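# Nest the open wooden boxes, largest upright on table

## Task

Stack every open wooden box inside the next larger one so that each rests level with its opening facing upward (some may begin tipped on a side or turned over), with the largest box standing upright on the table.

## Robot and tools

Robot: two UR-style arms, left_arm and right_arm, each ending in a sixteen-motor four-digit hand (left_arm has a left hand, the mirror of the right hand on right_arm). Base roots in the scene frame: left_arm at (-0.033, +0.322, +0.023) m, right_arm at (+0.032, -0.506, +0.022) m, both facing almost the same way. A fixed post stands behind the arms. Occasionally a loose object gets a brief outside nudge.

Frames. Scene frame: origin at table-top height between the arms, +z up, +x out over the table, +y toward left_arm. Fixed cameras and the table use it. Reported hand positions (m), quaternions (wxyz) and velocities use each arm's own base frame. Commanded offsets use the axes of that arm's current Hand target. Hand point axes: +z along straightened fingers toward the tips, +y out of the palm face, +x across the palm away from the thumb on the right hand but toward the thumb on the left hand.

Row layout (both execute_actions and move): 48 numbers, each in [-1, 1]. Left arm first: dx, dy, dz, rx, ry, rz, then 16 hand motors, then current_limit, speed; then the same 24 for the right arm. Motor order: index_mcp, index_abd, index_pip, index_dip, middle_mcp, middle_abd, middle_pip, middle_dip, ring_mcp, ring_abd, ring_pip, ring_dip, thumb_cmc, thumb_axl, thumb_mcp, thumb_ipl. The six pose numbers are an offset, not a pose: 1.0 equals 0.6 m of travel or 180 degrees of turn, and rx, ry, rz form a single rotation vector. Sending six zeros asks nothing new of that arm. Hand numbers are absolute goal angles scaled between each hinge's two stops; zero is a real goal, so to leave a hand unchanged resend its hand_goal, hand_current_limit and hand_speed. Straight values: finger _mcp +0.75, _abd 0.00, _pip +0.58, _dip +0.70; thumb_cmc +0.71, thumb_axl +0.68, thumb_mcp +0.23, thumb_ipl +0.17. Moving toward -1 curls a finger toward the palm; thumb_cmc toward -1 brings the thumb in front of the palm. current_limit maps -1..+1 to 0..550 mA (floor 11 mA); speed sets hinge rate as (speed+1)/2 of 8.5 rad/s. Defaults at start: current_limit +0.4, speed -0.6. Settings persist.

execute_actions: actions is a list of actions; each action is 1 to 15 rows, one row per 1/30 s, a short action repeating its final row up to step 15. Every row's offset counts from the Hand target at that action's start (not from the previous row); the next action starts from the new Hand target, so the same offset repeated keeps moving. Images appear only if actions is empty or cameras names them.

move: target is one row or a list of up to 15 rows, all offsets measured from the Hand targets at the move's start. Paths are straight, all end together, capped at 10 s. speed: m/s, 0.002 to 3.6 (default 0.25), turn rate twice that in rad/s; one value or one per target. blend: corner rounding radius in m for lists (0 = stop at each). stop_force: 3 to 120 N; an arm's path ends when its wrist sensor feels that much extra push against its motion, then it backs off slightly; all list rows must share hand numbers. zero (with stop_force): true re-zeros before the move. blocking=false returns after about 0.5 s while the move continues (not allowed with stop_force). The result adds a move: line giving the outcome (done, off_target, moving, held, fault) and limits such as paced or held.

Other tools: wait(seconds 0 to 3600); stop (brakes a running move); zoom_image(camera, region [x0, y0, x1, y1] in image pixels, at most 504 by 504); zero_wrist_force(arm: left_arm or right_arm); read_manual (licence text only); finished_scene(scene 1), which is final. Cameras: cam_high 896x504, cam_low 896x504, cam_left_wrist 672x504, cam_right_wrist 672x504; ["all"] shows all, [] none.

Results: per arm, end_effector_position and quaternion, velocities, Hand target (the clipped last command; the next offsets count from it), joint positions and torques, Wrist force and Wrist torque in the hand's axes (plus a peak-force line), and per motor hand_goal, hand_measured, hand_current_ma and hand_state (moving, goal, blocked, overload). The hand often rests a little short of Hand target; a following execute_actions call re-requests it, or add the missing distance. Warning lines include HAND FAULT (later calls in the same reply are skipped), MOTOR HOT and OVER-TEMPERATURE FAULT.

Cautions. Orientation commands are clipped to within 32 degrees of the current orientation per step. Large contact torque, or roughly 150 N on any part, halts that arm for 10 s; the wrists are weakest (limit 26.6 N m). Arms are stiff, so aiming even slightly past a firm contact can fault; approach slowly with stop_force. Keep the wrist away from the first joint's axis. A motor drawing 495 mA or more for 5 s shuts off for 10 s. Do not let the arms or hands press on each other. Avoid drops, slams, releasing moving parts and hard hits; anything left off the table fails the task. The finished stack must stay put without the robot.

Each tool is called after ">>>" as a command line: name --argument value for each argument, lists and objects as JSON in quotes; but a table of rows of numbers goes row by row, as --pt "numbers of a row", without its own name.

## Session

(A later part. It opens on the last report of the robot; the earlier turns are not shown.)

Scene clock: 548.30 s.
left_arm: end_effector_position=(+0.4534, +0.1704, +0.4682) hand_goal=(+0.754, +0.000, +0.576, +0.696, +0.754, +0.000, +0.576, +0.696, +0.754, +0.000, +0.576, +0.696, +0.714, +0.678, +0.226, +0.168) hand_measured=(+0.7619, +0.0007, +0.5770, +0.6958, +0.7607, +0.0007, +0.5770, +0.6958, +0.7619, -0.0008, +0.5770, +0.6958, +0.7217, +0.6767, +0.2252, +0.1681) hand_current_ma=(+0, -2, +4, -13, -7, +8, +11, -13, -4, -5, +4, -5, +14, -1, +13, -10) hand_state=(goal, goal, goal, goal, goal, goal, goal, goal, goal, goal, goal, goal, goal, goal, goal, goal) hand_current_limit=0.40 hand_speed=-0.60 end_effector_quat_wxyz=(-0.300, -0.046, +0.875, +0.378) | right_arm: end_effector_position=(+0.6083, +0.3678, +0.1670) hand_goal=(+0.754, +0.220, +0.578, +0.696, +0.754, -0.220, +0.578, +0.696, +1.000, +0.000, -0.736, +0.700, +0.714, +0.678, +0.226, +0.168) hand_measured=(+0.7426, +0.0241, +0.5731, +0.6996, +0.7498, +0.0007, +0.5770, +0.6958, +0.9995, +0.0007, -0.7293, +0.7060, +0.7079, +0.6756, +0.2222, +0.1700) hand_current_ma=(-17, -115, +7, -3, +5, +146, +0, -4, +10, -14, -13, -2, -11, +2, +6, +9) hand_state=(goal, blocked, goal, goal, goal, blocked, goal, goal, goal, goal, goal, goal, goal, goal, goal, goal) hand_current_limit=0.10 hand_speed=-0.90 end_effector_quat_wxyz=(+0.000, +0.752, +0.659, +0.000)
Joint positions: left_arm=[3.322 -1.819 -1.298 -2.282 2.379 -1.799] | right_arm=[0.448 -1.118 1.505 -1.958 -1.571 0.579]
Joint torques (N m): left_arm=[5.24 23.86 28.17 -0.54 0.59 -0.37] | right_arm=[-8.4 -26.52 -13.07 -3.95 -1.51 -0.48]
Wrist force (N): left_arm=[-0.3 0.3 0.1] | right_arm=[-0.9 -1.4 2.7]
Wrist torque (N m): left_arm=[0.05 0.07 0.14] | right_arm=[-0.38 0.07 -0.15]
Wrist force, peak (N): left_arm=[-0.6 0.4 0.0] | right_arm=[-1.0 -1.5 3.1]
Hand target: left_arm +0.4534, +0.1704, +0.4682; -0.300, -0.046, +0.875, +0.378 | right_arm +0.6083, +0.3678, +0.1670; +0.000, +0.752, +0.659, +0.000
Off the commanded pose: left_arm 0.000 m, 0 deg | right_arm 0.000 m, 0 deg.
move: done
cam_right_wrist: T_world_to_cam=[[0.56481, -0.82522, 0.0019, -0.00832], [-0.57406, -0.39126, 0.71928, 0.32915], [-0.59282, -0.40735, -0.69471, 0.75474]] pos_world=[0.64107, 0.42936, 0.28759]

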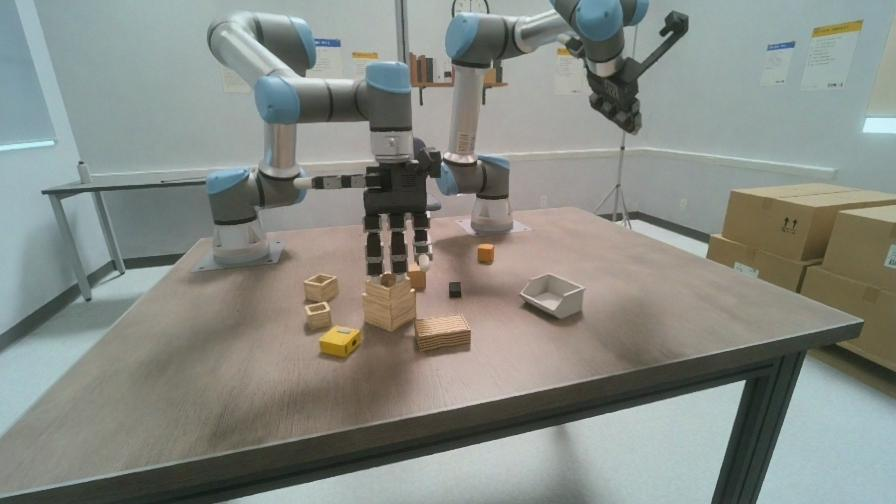

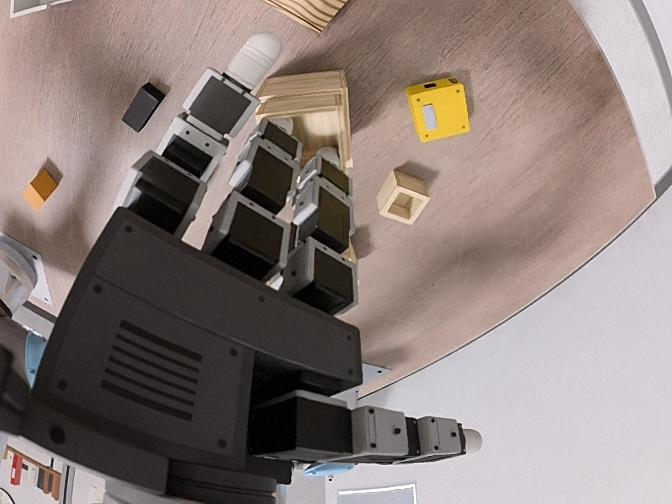

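>>> move --target '[0,0,0,0,0,0,0.754,0,0.576,0.696,0.754,0,0.576,0.696,0.754,0,0.576,0.696,0.714,0.678,0.226,0.168,0.4,-0.6,0,0,0.0417,0,0,0,0.753,0.22,0.577,0.696,0.753,-0.22,0.577,0.696,1,0,-0.737,0.7,0.714,0.678,0.226,0.168,0.1,-0.9]' --speed 0.02 --stop_force 3

>>> move --target '[0,0,0,0,0,0,0.754,0,0.576,0.696,0.754,0,0.576,0.696,0.754,0,0.576,0.696,0.714,0.678,0.226,0.168,0.4,-0.6,0,0,0.0133,0,0,0,0.753,0.22,0.577,0.696,0.753,-0.22,0.577,0.696,1,0,-0.737,0.7,0.714,0.678,0.226,0.168,0.1,-0.9]' --speed 0.008 --stop_force 3 --cameras '["cam_low","cam_right_wrist"]'

>>> zoom_image --camera "cam_low" --region '[355, 245, 425, 335]'

>>> zoom_image --camera "cam_right_wrist" --region '[255, 60, 355, 130]'

Scene clock: 556.50 s.
left_arm: end_effector_position=(+0.4534, +0.1704, +0.4682) hand_goal=(+0.754, +0.000, +0.576, +0.696, +0.754, +0.000, +0.576, +0.696, +0.754, +0.000, +0.576, +0.696, +0.714, +0.678, +0.226, +0.168) hand_measured=(+0.7607, -0.0008, +0.5770, +0.6958, +0.7607, +0.0007, +0.5770, +0.6958, +0.7619, +0.0007, +0.5770, +0.6958, +0.7217, +0.6777, +0.2252, +0.1681) hand_current_ma=(-6, -1, +8, -21, +0, +17, +13, -17, -10, -15, +2, -9, -4, +3, +5, -7) hand_state=(goal, goal, goal, goal, goal, goal, goal, goal, goal, goal, goal, goal, goal, goal, goal, goal) hand_current_limit=0.40 hand_speed=-0.60 end_effector_quat_wxyz=(-0.300, -0.046, +0.875, +0.378) | right_arm: end_effector_position=(+0.6083, +0.3678, +0.1420) hand_goal=(+0.754, +0.220, +0.578, +0.696, +0.754, -0.220, +0.578, +0.696, +1.000, +0.000, -0.736, +0.700, +0.714, +0.678, +0.226, +0.168) hand_measured=(+0.7426, +0.0256, +0.5731, +0.6996, +0.7486, +0.0021, +0.5770, +0.6958, +1.0000, +0.0007, -0.7293, +0.7073, +0.7079, +0.6756, +0.2212, +0.1700) hand_current_ma=(+10, -115, +18, +2, +7, +137, +3, -2, +5, -7, -3, +2, -10, +7, +4, +6) hand_state=(goal, blocked, goal, goal, goal, blocked, goal, goal, goal, goal, goal, goal, goal, goal, goal, goal) hand_current_limit=0.10 hand_speed=-0.90 end_effector_quat_wxyz=(+0.000, +0.752, +0.659, +0.000)
Joint positions: left_arm=[3.322 -1.819 -1.298 -2.282 2.379 -1.799] | right_arm=[0.448 -1.094 1.538 -2.015 -1.571 0.579]
Joint torques (N m): left_arm=[4.86 23.39 26.54 -0.32 0.45 -0.21] | right_arm=[-9.04 -27.8 -13.29 -3.96 -1.23 -1.96]
Wrist force (N): left_arm=[-0.2 0.1 -0.1] | right_arm=[-1.1 -1.3 2.9]
Wrist torque (N m): left_arm=[0.05 0.06 0.14] | right_arm=[-0.39 0.10 -0.17]
Wrist force, peak (N): left_arm=[-0.5 0.5 0.0] | right_arm=[-0.9 -1.5 3.1]
Hand target: left_arm +0.4534, +0.1704, +0.4682; -0.300, -0.046, +0.875, +0.378 | right_arm +0.6083, +0.3678, +0.1420; +0.000, +0.752, +0.659, +0.000
Off the commanded pose: left_arm 0.000 m, 0 deg | right_arm 0.000 m, 0 deg.
move: done

Scene clock: 558.53 s.
left_arm: end_effector_position=(+0.4534, +0.1704, +0.4682) hand_goal=(+0.754, +0.000, +0.576, +0.696, +0.754, +0.000, +0.576, +0.696, +0.754, +0.000, +0.576, +0.696, +0.714, +0.678, +0.226, +0.168) hand_measured=(+0.7619, -0.0008, +0.5770, +0.6958, +0.7607, -0.0008, +0.5770, +0.6958, +0.7631, +0.0007, +0.5770, +0.6971, +0.7217, +0.6777, +0.2252, +0.1672) hand_current_ma=(-11, -3, +9, -8, +4, +5, +7, -16, -11, -16, +12, -10, +1, -10, +4, +2) hand_state=(goal, goal, goal, goal, goal, goal, goal, goal, goal, goal, goal, goal, goal, goal, goal, goal) hand_current_limit=0.40 hand_speed=-0.60 end_effector_quat_wxyz=(-0.300, -0.046, +0.875, +0.378) | right_arm: end_effector_position=(+0.6083, +0.3678, +0.1370) hand_goal=(+0.754, +0.220, +0.578, +0.696, +0.754, -0.220, +0.578, +0.696, +1.000, +0.000, -0.736, +0.700, +0.714, +0.678, +0.226, +0.168) hand_measured=(+0.7438, +0.0256, +0.5731, +0.6971, +0.7498, +0.0007, +0.5770, +0.6971, +0.9995, +0.0007, -0.7293, +0.7073, +0.7079, +0.6756, +0.2222, +0.1700) hand_current_ma=(+1, -101, +14, -7, +0, +132, +9, -11, +4, -11, -10, -6, -10, -2, +7, +8) hand_state=(goal, blocked, goal, goal, goal, blocked, goal, goal, goal, goal, goal, goal, goal, goal, goal, goal) hand_current_limit=0.10 hand_speed=-0.90 end_effector_quat_wxyz=(+0.000, +0.752, +0.659, +0.000)
Joint positions: left_arm=[3.322 -1.819 -1.298 -2.282 2.379 -1.799] | right_arm=[0.448 -1.089 1.544 -2.026 -1.571 0.579]
Joint torques (N m): left_arm=[4.78 24.08 27.22 -0.4 0.49 -0.23] | right_arm=[-7.12 -51.07 -32.97 -1.2 -1.07 -2.08]
Wrist force (N): left_arm=[-0.2 0.4 -0.3] | right_arm=[-0.8 -1.2 2.8]
Wrist torque (N m): left_arm=[0.10 0.04 0.15] | right_arm=[-0.36 0.05 -0.13]
Wrist force, peak (N): left_arm=[-0.6 0.4 -0.1] | right_arm=[-0.8 -1.6 3.0]
Hand target: left_arm +0.4534, +0.1704, +0.4682; -0.300, -0.046, +0.875, +0.378 | right_arm +0.6083, +0.3678, +0.1370; +0.000, +0.752, +0.659, +0.000 (not the last commanded pose)
Off the commanded pose: left_arm 0.000 m, 0 deg | right_arm 0.003 m, 0 deg.
move: contact (right_arm)
cam_right_wrist: T_world_to_cam=[[0.56478, -0.82524, 0.00186, -0.00822], [-0.57403, -0.39123, 0.71932, 0.35068], [-0.59289, -0.40733, -0.69467, 0.73392]] pos_world=[0.64107, 0.42936, 0.25759]

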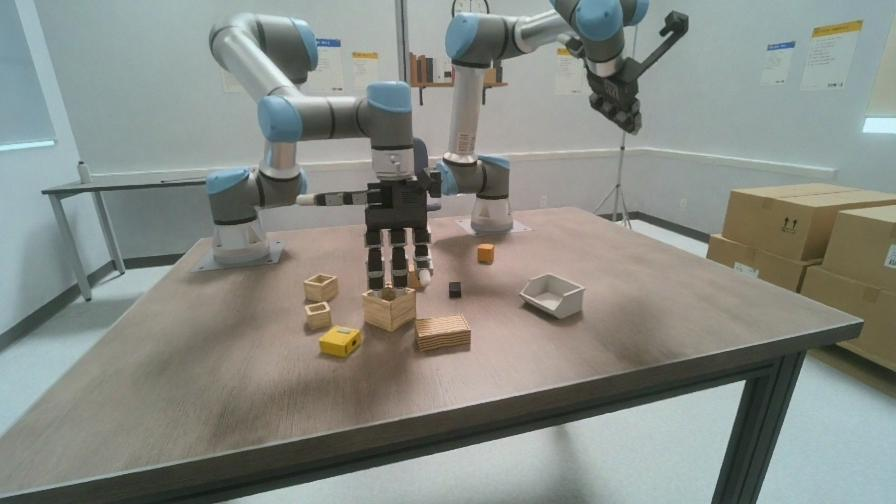

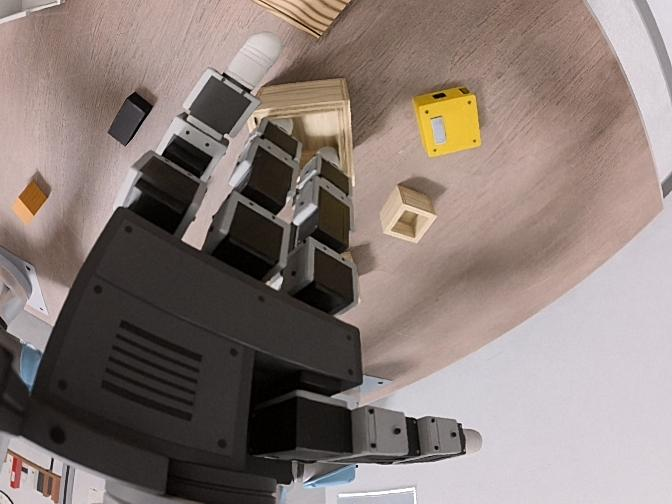

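Scaled by 5.600 from the camera's image (finer frame: 1280x720).

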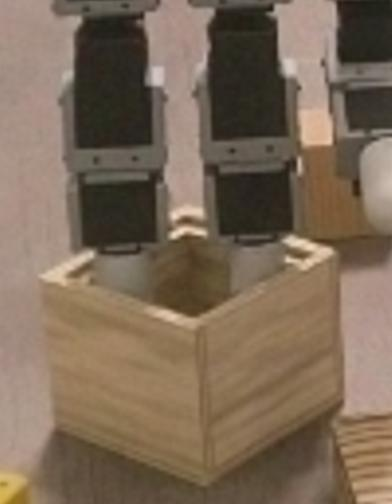

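Scaled by 5.040 from the camera's image (finer frame: 960x720).

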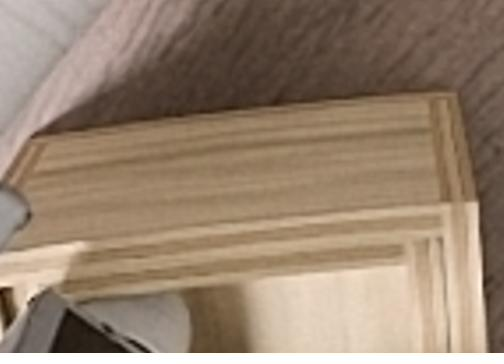

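>>> move --target '[0,0,0,0,0,0,0.754,0,0.576,0.696,0.754,0,0.576,0.696,0.754,0,0.576,0.696,0.714,0.678,0.226,0.168,0.4,-0.6,0,0,0,0,0,0,0.753,-0.06,0.577,0.696,0.753,0.06,0.577,0.696,1,0,-0.737,0.7,0.714,0.678,0.226,0.168,0.1,-0.9]' --cameras '["cam_right_wrist"]'

>>> wait --seconds 1

>>> move --target '[0,0,0,0,0,0,0.754,0,0.576,0.696,0.754,0,0.576,0.696,0.754,0,0.576,0.696,0.714,0.678,0.226,0.168,0.4,-0.6,0,0,-0.05,0,0,0,0.753,-0.06,0.577,0.696,0.753,0.06,0.577,0.696,1,0,-0.737,0.7,0.714,0.678,0.226,0.168,0.1,-0.9]' --speed 0.04 --cameras '["cam_low","cam_right_wrist"]'

>>> zoom_image --camera "cam_low" --region '[355, 245, 425, 335]'

>>> zoom_image --camera "cam_right_wrist" --region '[230, 60, 380, 180]'

Scene clock: 563.60 s.
left_arm: end_effector_position=(+0.4534, +0.1704, +0.4682) hand_goal=(+0.754, +0.000, +0.576, +0.696, +0.754, +0.000, +0.576, +0.696, +0.754, +0.000, +0.576, +0.696, +0.714, +0.678, +0.226, +0.168) hand_measured=(+0.7607, -0.0008, +0.5770, +0.6958, +0.7607, +0.0007, +0.5770, +0.6958, +0.7631, -0.0008, +0.5770, +0.6958, +0.7217, +0.6777, +0.2252, +0.1672) hand_current_ma=(+3, -1, +7, -12, +4, +4, +15, -12, +11, -12, +7, -23, +9, -11, +5, +2) hand_state=(goal, goal, goal, goal, goal, goal, goal, goal, goal, goal, goal, goal, goal, goal, goal, goal) hand_current_limit=0.40 hand_speed=-0.60 end_effector_quat_wxyz=(-0.300, -0.046, +0.875, +0.378) | right_arm: end_effector_position=(+0.6083, +0.3678, +0.1370) hand_goal=(+0.754, -0.060, +0.578, +0.696, +0.754, +0.060, +0.578, +0.696, +1.000, +0.000, -0.736, +0.700, +0.714, +0.678, +0.226, +0.168) hand_measured=(+0.7450, -0.0535, +0.5731, +0.6971, +0.7474, +0.0505, +0.5757, +0.6958, +0.9995, -0.0008, -0.7293, +0.7073, +0.7079, +0.6756, +0.2222, +0.1700) hand_current_ma=(-6, +6, +6, -7, +9, -12, +1, -23, +5, +8, -7, -2, -16, +2, -3, +11) hand_state=(goal, goal, goal, goal, goal, goal, goal, goal, goal, goal, goal, goal, goal, goal, goal, goal) hand_current_limit=0.10 hand_speed=-0.90 end_effector_quat_wxyz=(+0.000, +0.752, +0.659, +0.000)
Joint positions: left_arm=[3.322 -1.819 -1.298 -2.282 2.379 -1.799] | right_arm=[0.448 -1.089 1.544 -2.026 -1.571 0.579]
Joint torques (N m): left_arm=[4.93 22.78 26.34 -0.31 0.51 -0.19] | right_arm=[-4.36 -50.15 -32.05 -3.3 -0.87 -1.92]
Wrist force (N): left_arm=[-0.2 0.3 0.1] | right_arm=[-1.1 -1.4 2.5]
Wrist torque (N m): left_arm=[0.06 0.05 0.15] | right_arm=[-0.38 0.08 -0.17]
Wrist force, peak (N): left_arm=[-0.3 0.6 0.1] | right_arm=[-1.1 -1.3 3.1]
Hand target: left_arm +0.4534, +0.1704, +0.4682; -0.300, -0.046, +0.875, +0.378 | right_arm +0.6083, +0.3678, +0.1370; +0.000, +0.752, +0.659, +0.000
Off the commanded pose: left_arm 0.000 m, 0 deg | right_arm 0.000 m, 0 deg.
move: done
cam_right_wrist: T_world_to_cam=[[0.56481, -0.82522, 0.0019, -0.00826], [-0.57406, -0.39126, 0.71928, 0.35072], [-0.59282, -0.40735, -0.69471, 0.7339]] pos_world=[0.64107, 0.42936, 0.25759]

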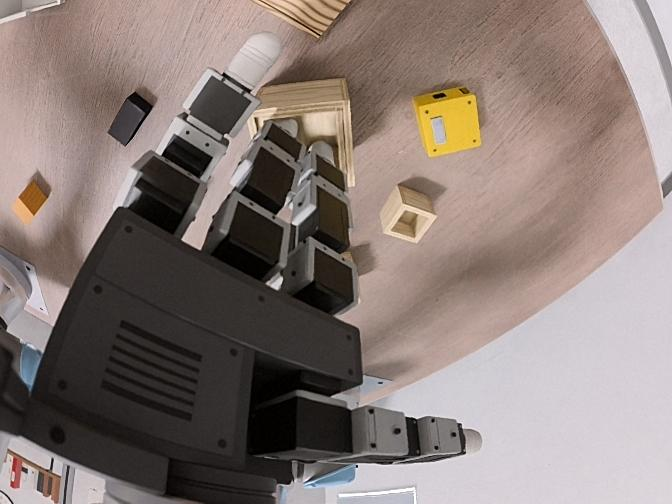

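Scene clock: 564.60 s.
left_arm: end_effector_position=(+0.4534, +0.1704, +0.4682) hand_goal=(+0.754, +0.000, +0.576, +0.696, +0.754, +0.000, +0.576, +0.696, +0.754, +0.000, +0.576, +0.696, +0.714, +0.678, +0.226, +0.168) hand_measured=(+0.7619, +0.0007, +0.5757, +0.6958, +0.7607, -0.0008, +0.5770, +0.6958, +0.7619, -0.0008, +0.5770, +0.6958, +0.7217, +0.6777, +0.2242, +0.1681) hand_current_ma=(-12, -3, +8, -16, +3, +7, +5, -8, +13, -16, -3, -5, +9, +1, -1, -3) hand_state=(goal, goal, goal, goal, goal, goal, goal, goal, goal, goal, goal, goal, goal, goal, goal, goal) hand_current_limit=0.40 hand_speed=-0.60 end_effector_quat_wxyz=(-0.300, -0.046, +0.875, +0.378) | right_arm: end_effector_position=(+0.6083, +0.3678, +0.1370) hand_goal=(+0.754, -0.060, +0.578, +0.696, +0.754, +0.060, +0.578, +0.696, +1.000, +0.000, -0.736, +0.700, +0.714, +0.678, +0.226, +0.168) hand_measured=(+0.7450, -0.0535, +0.5731, +0.6958, +0.7474, +0.0505, +0.5757, +0.6958, +1.0000, -0.0008, -0.7293, +0.7073, +0.7079, +0.6756, +0.2222, +0.1700) hand_current_ma=(-5, -3, +11, -8, +1, +0, +14, -14, +4, -9, +1, -1, -8, +5, -3, +2) hand_state=(goal, goal, goal, goal, goal, goal, goal, goal, goal, goal, goal, goal, goal, goal, goal, goal) hand_current_limit=0.10 hand_speed=-0.90 end_effector_quat_wxyz=(+0.000, +0.752, +0.659, +0.000)
Joint positions: left_arm=[3.322 -1.819 -1.298 -2.282 2.379 -1.799] | right_arm=[0.448 -1.089 1.544 -2.026 -1.571 0.579]
Joint torques (N m): left_arm=[4.59 22.81 27.64 -0.3 0.65 -0.29] | right_arm=[-3.9 -49.55 -31.39 -3.19 -1 -1.83]
Wrist force (N): left_arm=[-0.4 0.4 0.1] | right_arm=[-1.3 -1.2 2.1]
Wrist torque (N m): left_arm=[0.06 0.09 0.12] | right_arm=[-0.31 0.11 -0.17]
Wrist force, peak (N): left_arm=[-0.4 0.4 0.1] | right_arm=[-1.1 -1.5 2.3]
Hand target: left_arm +0.4534, +0.1704, +0.4682; -0.300, -0.046, +0.875, +0.378 | right_arm +0.6083, +0.3678, +0.1370; +0.000, +0.752, +0.659, +0.000
Off the commanded pose: left_arm 0.000 m, 0 deg | right_arm 0.000 m, 0 deg.
wait: 1.00 s; at rest by 0.17 s

Scene clock: 565.83 s.
left_arm: end_effector_position=(+0.4534, +0.1704, +0.4682) hand_goal=(+0.754, +0.000, +0.576, +0.696, +0.754, +0.000, +0.576, +0.696, +0.754, +0.000, +0.576, +0.696, +0.714, +0.678, +0.226, +0.168) hand_measured=(+0.7607, +0.0007, +0.5770, +0.6958, +0.7607, -0.0008, +0.5770, +0.6958, +0.7619, -0.0008, +0.5770, +0.6958, +0.7217, +0.6777, +0.2252, +0.1672) hand_current_ma=(-2, -1, +13, -5, -6, +12, +1, -9, +2, -11, +5, -9, +4, -7, +10, -12) hand_state=(goal, goal, goal, goal, goal, goal, goal, goal, goal, goal, goal, goal, goal, goal, goal, goal) hand_current_limit=0.40 hand_speed=-0.60 end_effector_quat_wxyz=(-0.300, -0.046, +0.875, +0.378) | right_arm: end_effector_position=(+0.6083, +0.3678, +0.1668) hand_goal=(+0.754, -0.060, +0.578, +0.696, +0.754, +0.060, +0.578, +0.696, +1.000, +0.000, -0.736, +0.700, +0.714, +0.678, +0.226, +0.168) hand_measured=(+0.7450, -0.0535, +0.5731, +0.6971, +0.7474, +0.0490, +0.5757, +0.6958, +1.0000, -0.0008, -0.7293, +0.7073, +0.7079, +0.6746, +0.2222, +0.1710) hand_current_ma=(-13, +7, +15, -8, +3, -10, +7, -7, +7, -7, -3, +3, -7, +2, +3, +10) hand_state=(goal, goal, goal, goal, goal, goal, goal, goal, goal, goal, goal, goal, goal, goal, goal, goal) hand_current_limit=0.10 hand_speed=-0.90 end_effector_quat_wxyz=(+0.000, +0.752, +0.659, +0.000) end_effector_velocity=(+0.001, -0.001, +0.001) end_effector_angular_velocity=(-0.002, +0.000, -0.001)
Joint positions: left_arm=[3.322 -1.819 -1.298 -2.282 2.379 -1.799] | right_arm=[0.448 -1.118 1.505 -1.958 -1.571 0.579]
Joint velocities: left_arm=[within noise] | right_arm=[-0.002 -0.001 -0.002 0.005 -0.001 -0.001]
Joint torques (N m): left_arm=[4.12 23.91 27 -0.23 0.54 -0.13] | right_arm=[2.55 -50.92 -35.52 -0.86 -1.76 -1.4]
Wrist force (N): left_arm=[-0.2 0.1 0.1] | right_arm=[-1.0 -1.5 2.2]
Wrist torque (N m): left_arm=[0.04 0.05 0.15] | right_arm=[-0.36 0.08 -0.16]
Wrist force, peak (N): left_arm=[-0.3 0.5 0.0] | right_arm=[-1.3 -1.6 2.4]
Hand target: left_arm +0.4534, +0.1704, +0.4682; -0.300, -0.046, +0.875, +0.378 | right_arm +0.6083, +0.3678, +0.1670; +0.000, +0.752, +0.659, +0.000
Off the commanded pose: left_arm 0.000 m, 0 deg | right_arm 0.000 m, 0 deg.
move: done
cam_right_wrist: T_world_to_cam=[[0.56481, -0.82522, 0.0019, -0.00832], [-0.57406, -0.39126, 0.71928, 0.32929], [-0.59282, -0.40735, -0.69471, 0.7546]] pos_world=[0.64107, 0.42936, 0.28739]

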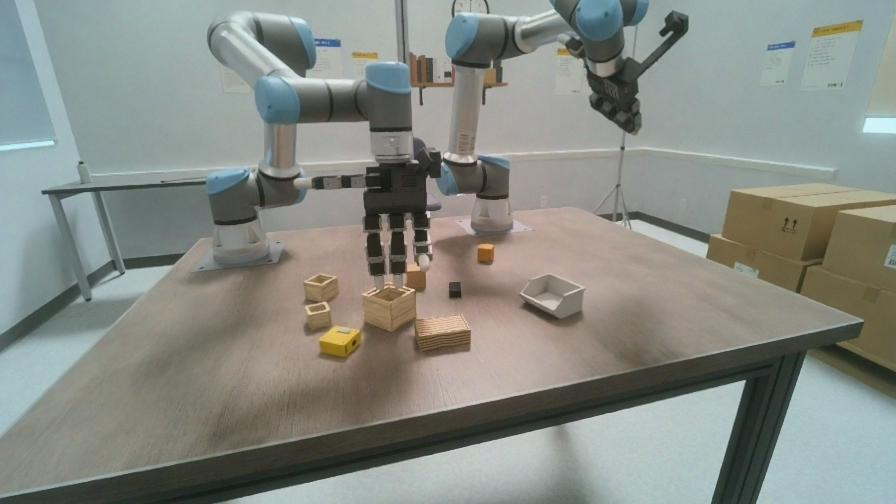

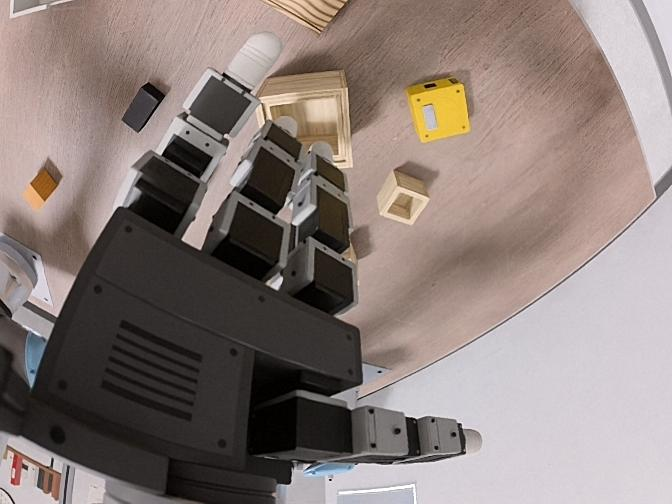

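Scaled by 5.600 from the camera's image (finer frame: 1280x720).

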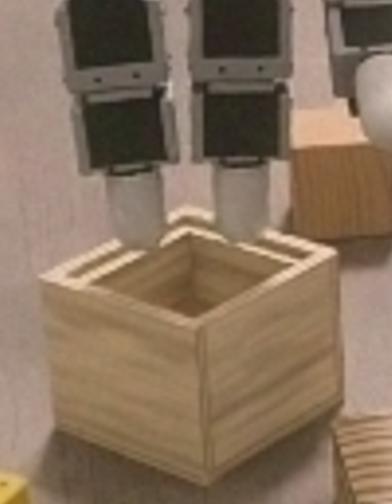

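Scaled by 3.360 from the camera's image (finer frame: 960x720).

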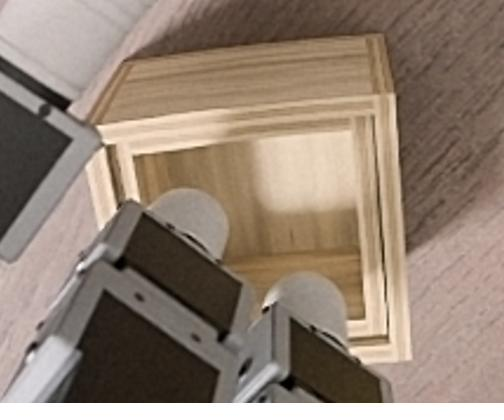

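>>> move --target '[0,0,0,0,0,0,0.754,0,0.576,0.696,0.754,0,0.576,0.696,0.754,0,0.576,0.696,0.714,0.678,0.226,0.168,0.4,-0.6,-0.25,-0.1,-0.25,0,0,0,0.753,0,0.577,0.696,1,0,0.577,0.696,1,0,0.577,0.7,0.714,0.678,0.226,0.168,0.1,-0.6]' --speed 0.3 --cameras '["cam_high","cam_low","cam_right_wrist"]'

>>> zoom_image --camera "cam_high" --region '[340, 180, 400, 240]'

>>> zoom_image --camera "cam_high" --region '[375, 150, 435, 210]'

>>> zoom_image --camera "cam_high" --region '[375, 215, 435, 275]'

>>> zoom_image --camera "cam_low" --region '[290, 265, 360, 335]'

Scene clock: 622.97 s.
left_arm: end_effector_position=(+0.4534, +0.1704, +0.4682) hand_goal=(+0.754, +0.000, +0.576, +0.696, +0.754, +0.000, +0.576, +0.696, +0.754, +0.000, +0.576, +0.696, +0.714, +0.678, +0.226, +0.168) hand_measured=(+0.7619, +0.0007, +0.5770, +0.6958, +0.7607, -0.0008, +0.5770, +0.6958, +0.7619, -0.0008, +0.5770, +0.6958, +0.7217, +0.6767, +0.2252, +0.1681) hand_current_ma=(-13, -8, +9, +5, -1, +4, +8, +1, +0, +6, +2, -5, +2, +7, -2, -9) hand_state=(goal, goal, goal, goal, goal, goal, goal, goal, goal, goal, goal, goal, goal, goal, goal, goal) hand_current_limit=0.40 hand_speed=-0.60 end_effector_quat_wxyz=(-0.300, -0.046, +0.875, +0.378) | right_arm: end_effector_position=(+0.5293, +0.2271, +0.3169) hand_goal=(+0.754, +0.000, +0.578, +0.696, +1.000, +0.000, +0.578, +0.696, +1.000, +0.000, +0.578, +0.700, +0.714, +0.678, +0.226, +0.168) hand_measured=(+0.7438, +0.0007, +0.5731, +0.6971, +0.9886, +0.0036, +0.5718, +0.6932, +0.9971, -0.0008, +0.5744, +0.7073, +0.7079, +0.6756, +0.2222, +0.1700) hand_current_ma=(+0, +1, +19, -9, +0, -6, +7, -13, -4, +0, -1, +3, -4, +0, +9, +15) hand_state=(goal, goal, goal, goal, goal, goal, goal, goal, goal, goal, goal, goal, goal, goal, goal, goal) hand_current_limit=0.10 hand_speed=-0.60 end_effector_quat_wxyz=(+0.000, +0.752, +0.659, +0.000)
Joint positions: left_arm=[3.322 -1.819 -1.298 -2.282 2.379 -1.799] | right_arm=[0.267 -1.545 1.649 -1.675 -1.571 0.398]
Joint torques (N m): left_arm=[4.04 23.76 27.23 -0.29 0.62 -0.13] | right_arm=[-6.49 -35.64 -15.85 -0.63 1.95 -1.94]
Wrist force (N): left_arm=[-0.5 0.5 -0.1] | right_arm=[-1.1 -1.0 2.7]
Wrist torque (N m): left_arm=[0.09 0.09 0.12] | right_arm=[-0.39 0.04 0.02]
Wrist force, peak (N): left_arm=[-0.5 0.5 -0.1] | right_arm=[-0.1 -1.2 3.3]
Hand target: left_arm +0.4534, +0.1704, +0.4682; -0.300, -0.046, +0.875, +0.378 | right_arm +0.5292, +0.2270, +0.3170; +0.000, +0.752, +0.659, +0.000
Off the commanded pose: left_arm 0.000 m, 0 deg | right_arm 0.000 m, 0 deg.
move: done
cam_right_wrist: T_world_to_cam=[[0.56481, -0.82522, 0.0019, -0.08009], [-0.57406, -0.39126, 0.71928, 0.12092], [-0.59282, -0.40735, -0.69471, 0.75473]] pos_world=[0.56207, 0.28866, 0.43749]

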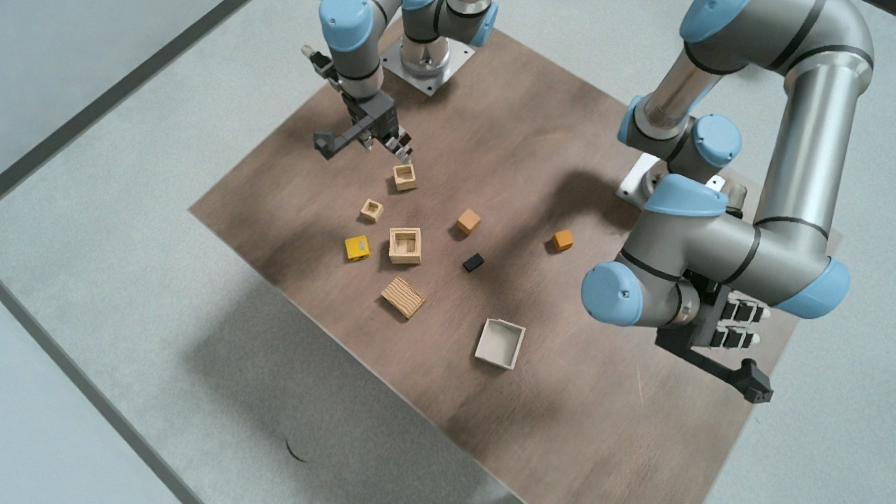

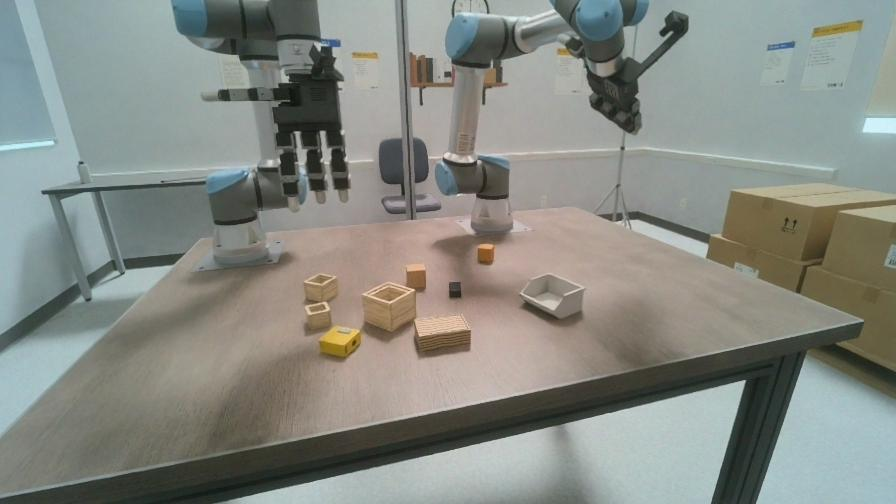

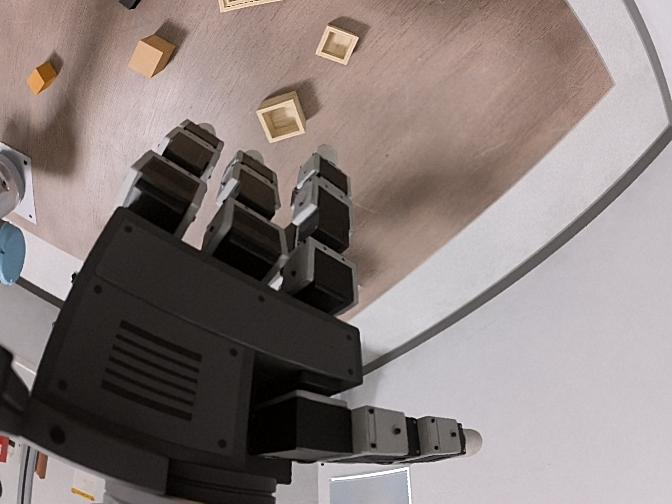

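Scaled by 8.400 from the camera's image (finer frame: 1280x720).

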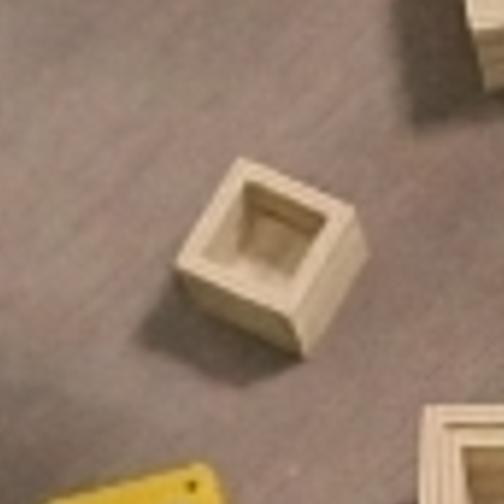

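Scaled by 8.400 from the camera's image (finer frame: 1280x720).

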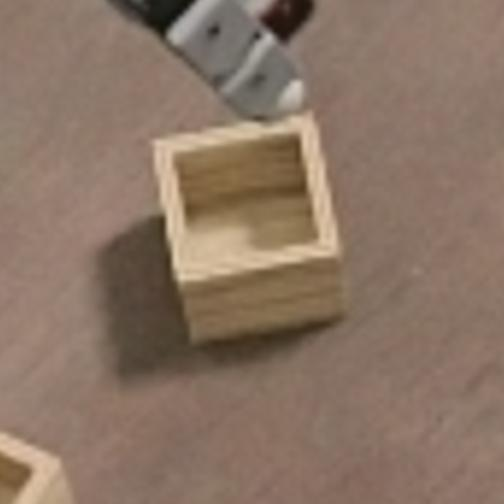

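Scaled by 8.400 from the camera's image (finer frame: 1280x720).

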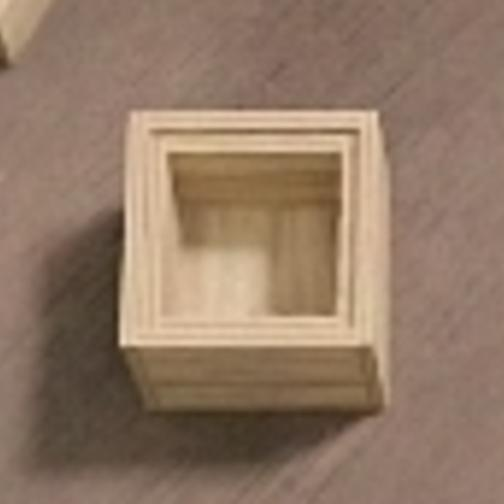

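Scaled by 7.200 from the camera's image (finer frame: 1280x720).

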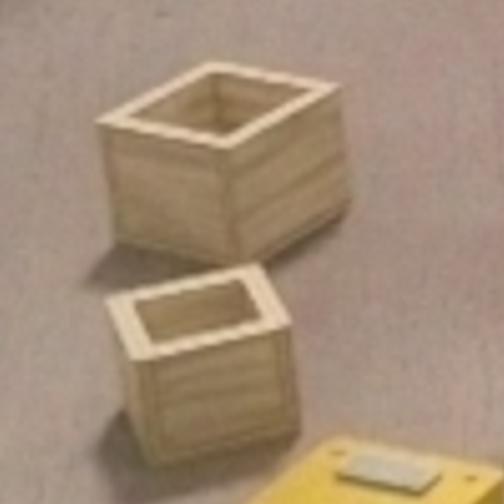

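>>> move --target '[0,0,0,0,0,0,0.754,0,0.576,0.696,0.754,0,0.576,0.696,0.754,0,0.576,0.696,0.714,0.678,0.226,0.168,0.4,-0.6,0.0783,-0.026,0.2317,0.3843,0.2685,0.3200,-0.795,0,1.0,0.754,1,0,0.577,0.696,1,0,0.577,0.7,-0.5,0.678,0.337,-0.124,0.3,-0.5]' --speed 0.3 --cameras '["cam_high","cam_low","cam_right_wrist"]'

>>> zoom_image --camera "cam_low" --region '[240, 180, 420, 340]'

>>> zoom_image --camera "cam_right_wrist" --region '[250, 0, 672, 300]'

Scene clock: 669.27 s.
left_arm: end_effector_position=(+0.4534, +0.1704, +0.4682) hand_goal=(+0.754, +0.000, +0.576, +0.696, +0.754, +0.000, +0.576, +0.696, +0.754, +0.000, +0.576, +0.696, +0.714, +0.678, +0.226, +0.168) hand_measured=(+0.7619, +0.0007, +0.5770, +0.6958, +0.7607, -0.0008, +0.5770, +0.6958, +0.7619, -0.0008, +0.5770, +0.6958, +0.7205, +0.6777, +0.2252, +0.1681) hand_current_ma=(-7, -6, +19, -16, -2, -2, +1, -10, +15, -2, +7, -13, +3, -11, +2, -17) hand_state=(goal, goal, goal, goal, goal, goal, goal, goal, goal, goal, goal, goal, goal, goal, goal, goal) hand_current_limit=0.40 hand_speed=-0.60 end_effector_quat_wxyz=(-0.300, -0.046, +0.875, +0.378) | right_arm: end_effector_position=(+0.5199, +0.2755, +0.1780) hand_goal=(-0.794, +0.000, +1.000, +0.754, +1.000, +0.000, +0.578, +0.696, +1.000, +0.000, +0.578, +0.700, -0.500, +0.678, +0.338, -0.124) hand_measured=(-0.7769, -0.0008, +0.9747, +0.7544, +0.9850, +0.0051, +0.5718, +0.6920, +0.9850, +0.0007, +0.5757, +0.7073, -0.5077, +0.6756, +0.3301, -0.1282) hand_current_ma=(+5, +7, +7, -1, +0, -3, -1, -6, +12, -13, -2, -8, -13, +5, +2, +11) hand_state=(goal, goal, blocked, goal, goal, goal, goal, goal, goal, goal, goal, goal, goal, goal, goal, goal) hand_current_limit=0.30 hand_speed=-0.50 end_effector_quat_wxyz=(-0.638, +0.762, +0.084, -0.071)
Joint positions: left_arm=[3.322 -1.819 -1.298 -2.282 2.379 -1.799] | right_arm=[-0.101 -1.154 1.581 -0.939 -0.365 0.483]
Joint torques (N m): left_arm=[4.78 23.34 26.45 -0.35 0.8 -0.08] | right_arm=[-8.55 -23.83 -29.33 1.34 2.97 -2.38]
Wrist force (N): left_arm=[-0.1 0.3 -0.1] | right_arm=[-0.4 0.3 2.8]
Wrist torque (N m): left_arm=[0.07 0.04 0.15] | right_arm=[-0.28 -0.04 0.16]
Wrist force, peak (N): left_arm=[-0.6 0.2 0.0] | right_arm=[-1.0 0.3 3.4]
Hand target: left_arm +0.4534, +0.1704, +0.4682; -0.300, -0.046, +0.875, +0.378 | right_arm +0.5199, +0.2755, +0.1780; -0.639, +0.762, +0.084, -0.071
Off the commanded pose: left_arm 0.000 m, 0 deg | right_arm 0.000 m, 0 deg.
move: done
cam_right_wrist: T_world_to_cam=[[-0.70054, -0.27814, -0.65718, 0.58989], [-0.31696, -0.70382, 0.63575, 0.20176], [-0.63936, 0.65367, 0.4049, 0.20853]] pos_world=[0.61052, 0.16977, 0.17496]

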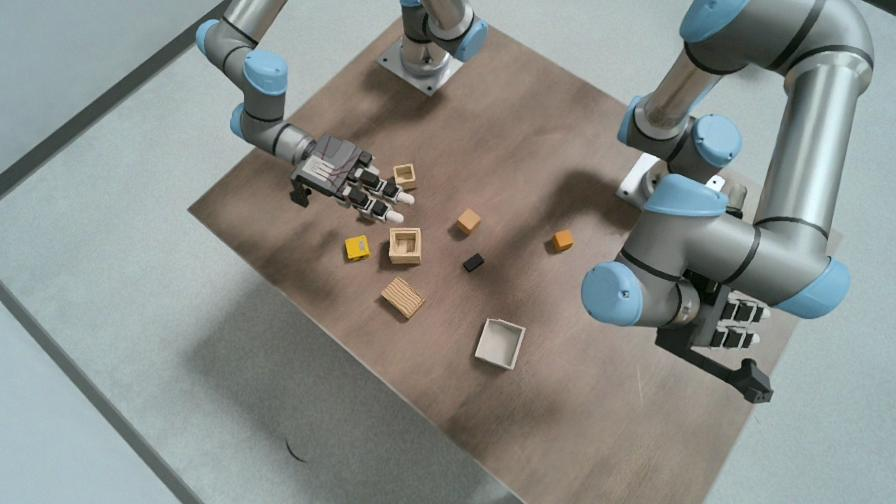

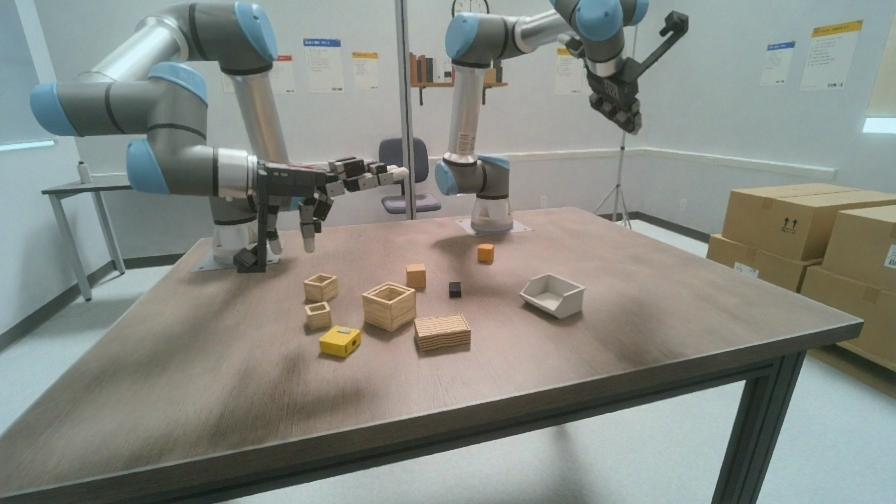

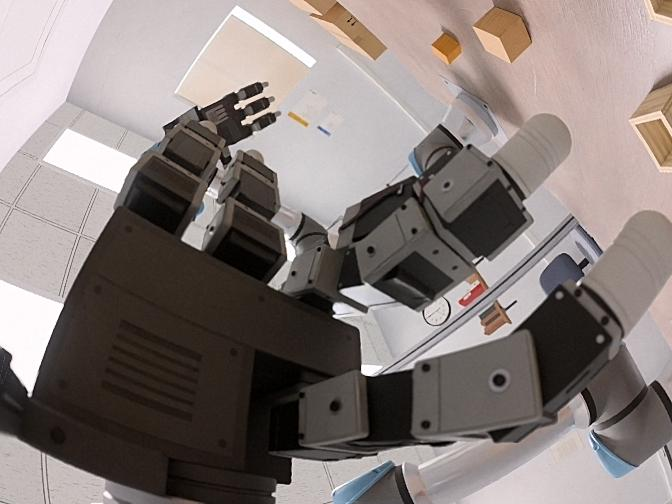

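Scaled by 2.800 from the camera's image (finer frame: 1280x720).

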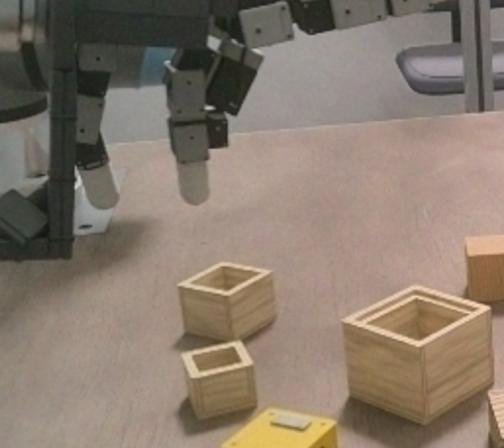

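Scaled by 1.194 from the camera's image (finer frame: 960x720).

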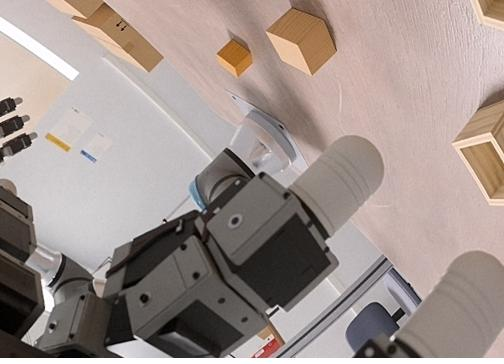

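>>> move --target '[0,0,0,0,0,0,0.754,0,0.576,0.696,0.754,0,0.576,0.696,0.754,0,0.576,0.696,0.714,0.678,0.226,0.168,0.4,-0.6,0,0.1313,0.0231,0,0,0,-0.795,0,1.0,0.754,1,0,0.577,0.696,1,0,0.577,0.7,-0.5,0.678,0.337,-0.124,0.3,-0.5]' --speed 0.15 --cameras '["cam_high","cam_low","cam_right_wrist"]'

>>> zoom_image --camera "cam_low" --region '[270, 240, 360, 340]'

>>> zoom_image --camera "cam_right_wrist" --region '[400, 0, 672, 230]'

>>> zoom_image --camera "cam_high" --region '[330, 170, 410, 240]'

Scene clock: 679.07 s.
left_arm: end_effector_position=(+0.4534, +0.1704, +0.4682) hand_goal=(+0.754, +0.000, +0.576, +0.696, +0.754, +0.000, +0.576, +0.696, +0.754, +0.000, +0.576, +0.696, +0.714, +0.678, +0.226, +0.168) hand_measured=(+0.7619, -0.0008, +0.5770, +0.6958, +0.7607, +0.0007, +0.5770, +0.6958, +0.7619, -0.0008, +0.5770, +0.6958, +0.7217, +0.6777, +0.2252, +0.1681) hand_current_ma=(-12, -14, -3, -2, +1, +17, +5, -12, -4, -7, -2, -11, +6, -5, +5, -7) hand_state=(goal, goal, goal, goal, goal, goal, goal, goal, goal, goal, goal, goal, goal, goal, goal, goal) hand_current_limit=0.40 hand_speed=-0.60 end_effector_quat_wxyz=(-0.300, -0.046, +0.875, +0.378) | right_arm: end_effector_position=(+0.5199, +0.2754, +0.0981) hand_goal=(-0.794, +0.000, +1.000, +0.754, +1.000, +0.000, +0.578, +0.696, +1.000, +0.000, +0.578, +0.700, -0.500, +0.678, +0.338, -0.124) hand_measured=(-0.7769, -0.0008, +0.9747, +0.7557, +0.9838, +0.0065, +0.5718, +0.6932, +0.9838, +0.0007, +0.5744, +0.7060, -0.5077, +0.6756, +0.3301, -0.1282) hand_current_ma=(+0, +7, -1, -3, -6, -2, +2, -1, +0, -4, -6, -9, -12, +9, +1, +14) hand_state=(goal, goal, blocked, goal, goal, goal, goal, goal, goal, goal, goal, goal, goal, goal, goal, goal) hand_current_limit=0.30 hand_speed=-0.50 end_effector_quat_wxyz=(-0.639, +0.762, +0.084, -0.071)
Joint positions: left_arm=[3.322 -1.819 -1.298 -2.282 2.379 -1.799] | right_arm=[-0.101 -1.061 1.67 -1.12 -0.365 0.482]
Joint torques (N m): left_arm=[4.9 23.88 26.23 -0.23 0.77 -0.17] | right_arm=[9.21 -25.53 -10.17 -2.15 3.07 2.36]
Wrist force (N): left_arm=[-0.4 0.0 0.1] | right_arm=[-0.6 0.1 2.8]
Wrist torque (N m): left_arm=[0.02 0.08 0.14] | right_arm=[-0.31 -0.02 0.01]
Wrist force, peak (N): left_arm=[-0.7 0.2 -0.1] | right_arm=[-0.6 1.0 3.1]
Hand target: left_arm +0.4534, +0.1704, +0.4682; -0.300, -0.046, +0.875, +0.378 | right_arm +0.5199, +0.2754, +0.0980; -0.639, +0.762, +0.084, -0.071
Off the commanded pose: left_arm 0.000 m, 0 deg | right_arm 0.000 m, 0 deg.
move: done
cam_right_wrist: T_world_to_cam=[[-0.70058, -0.27794, -0.65721, 0.53735], [-0.31685, -0.70408, 0.63552, 0.25249], [-0.63937, 0.65347, 0.4052, 0.24095]] pos_world=[0.61052, 0.16967, 0.09506]

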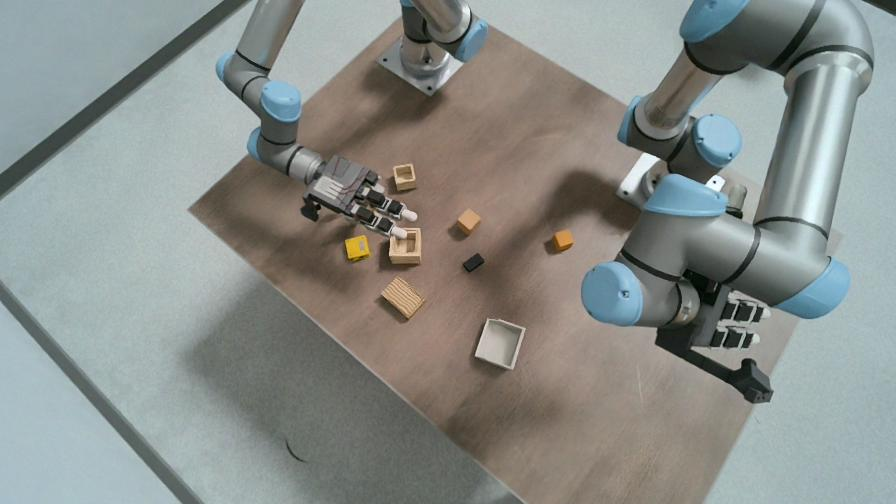

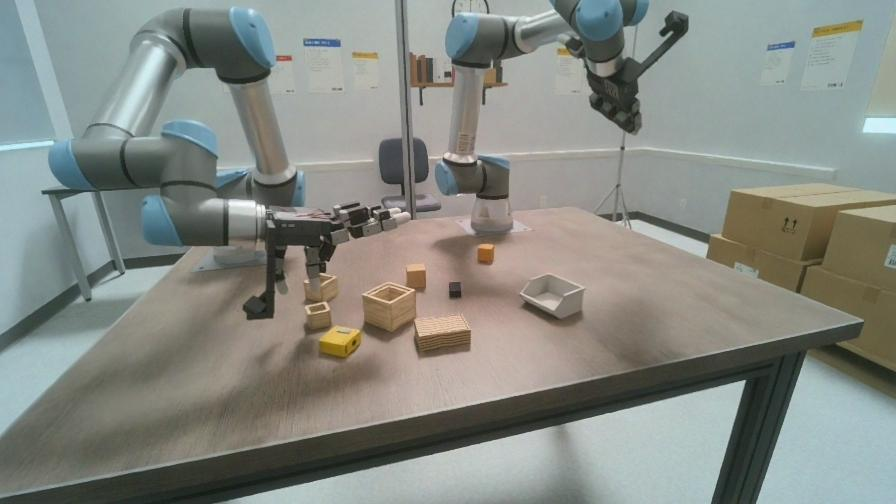

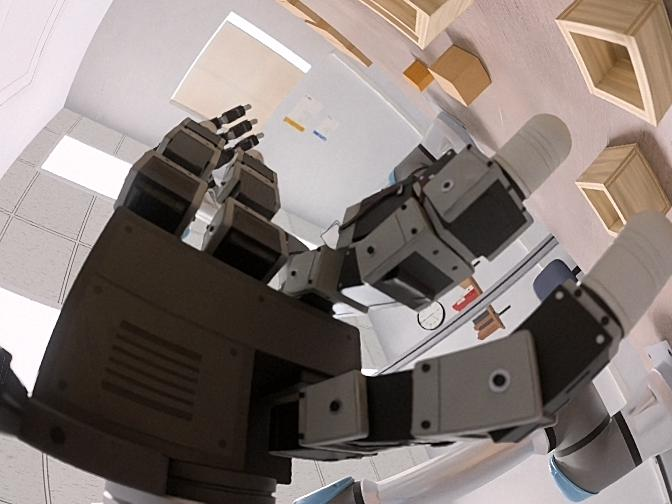

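Scaled by 5.040 from the camera's image (finer frame: 1280x720).

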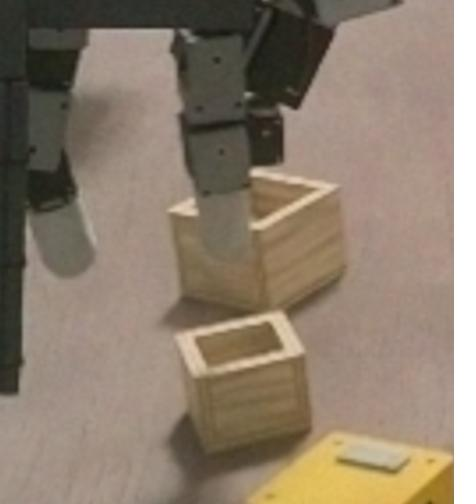

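Scaled by 1.853 from the camera's image (finer frame: 960x720).

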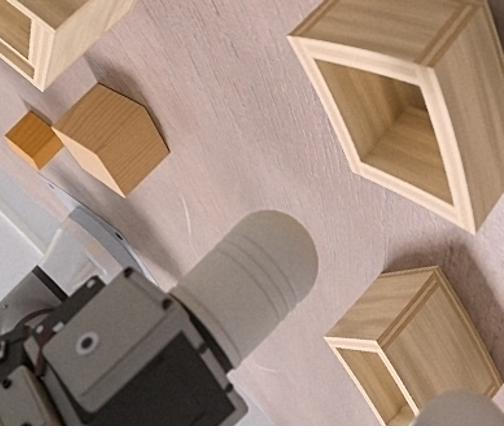

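Scaled by 6.300 from the camera's image (finer frame: 1280x720).

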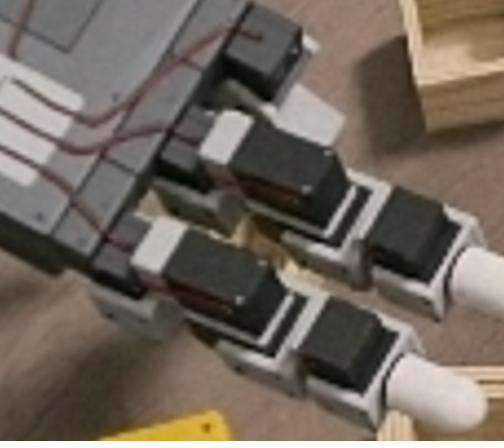

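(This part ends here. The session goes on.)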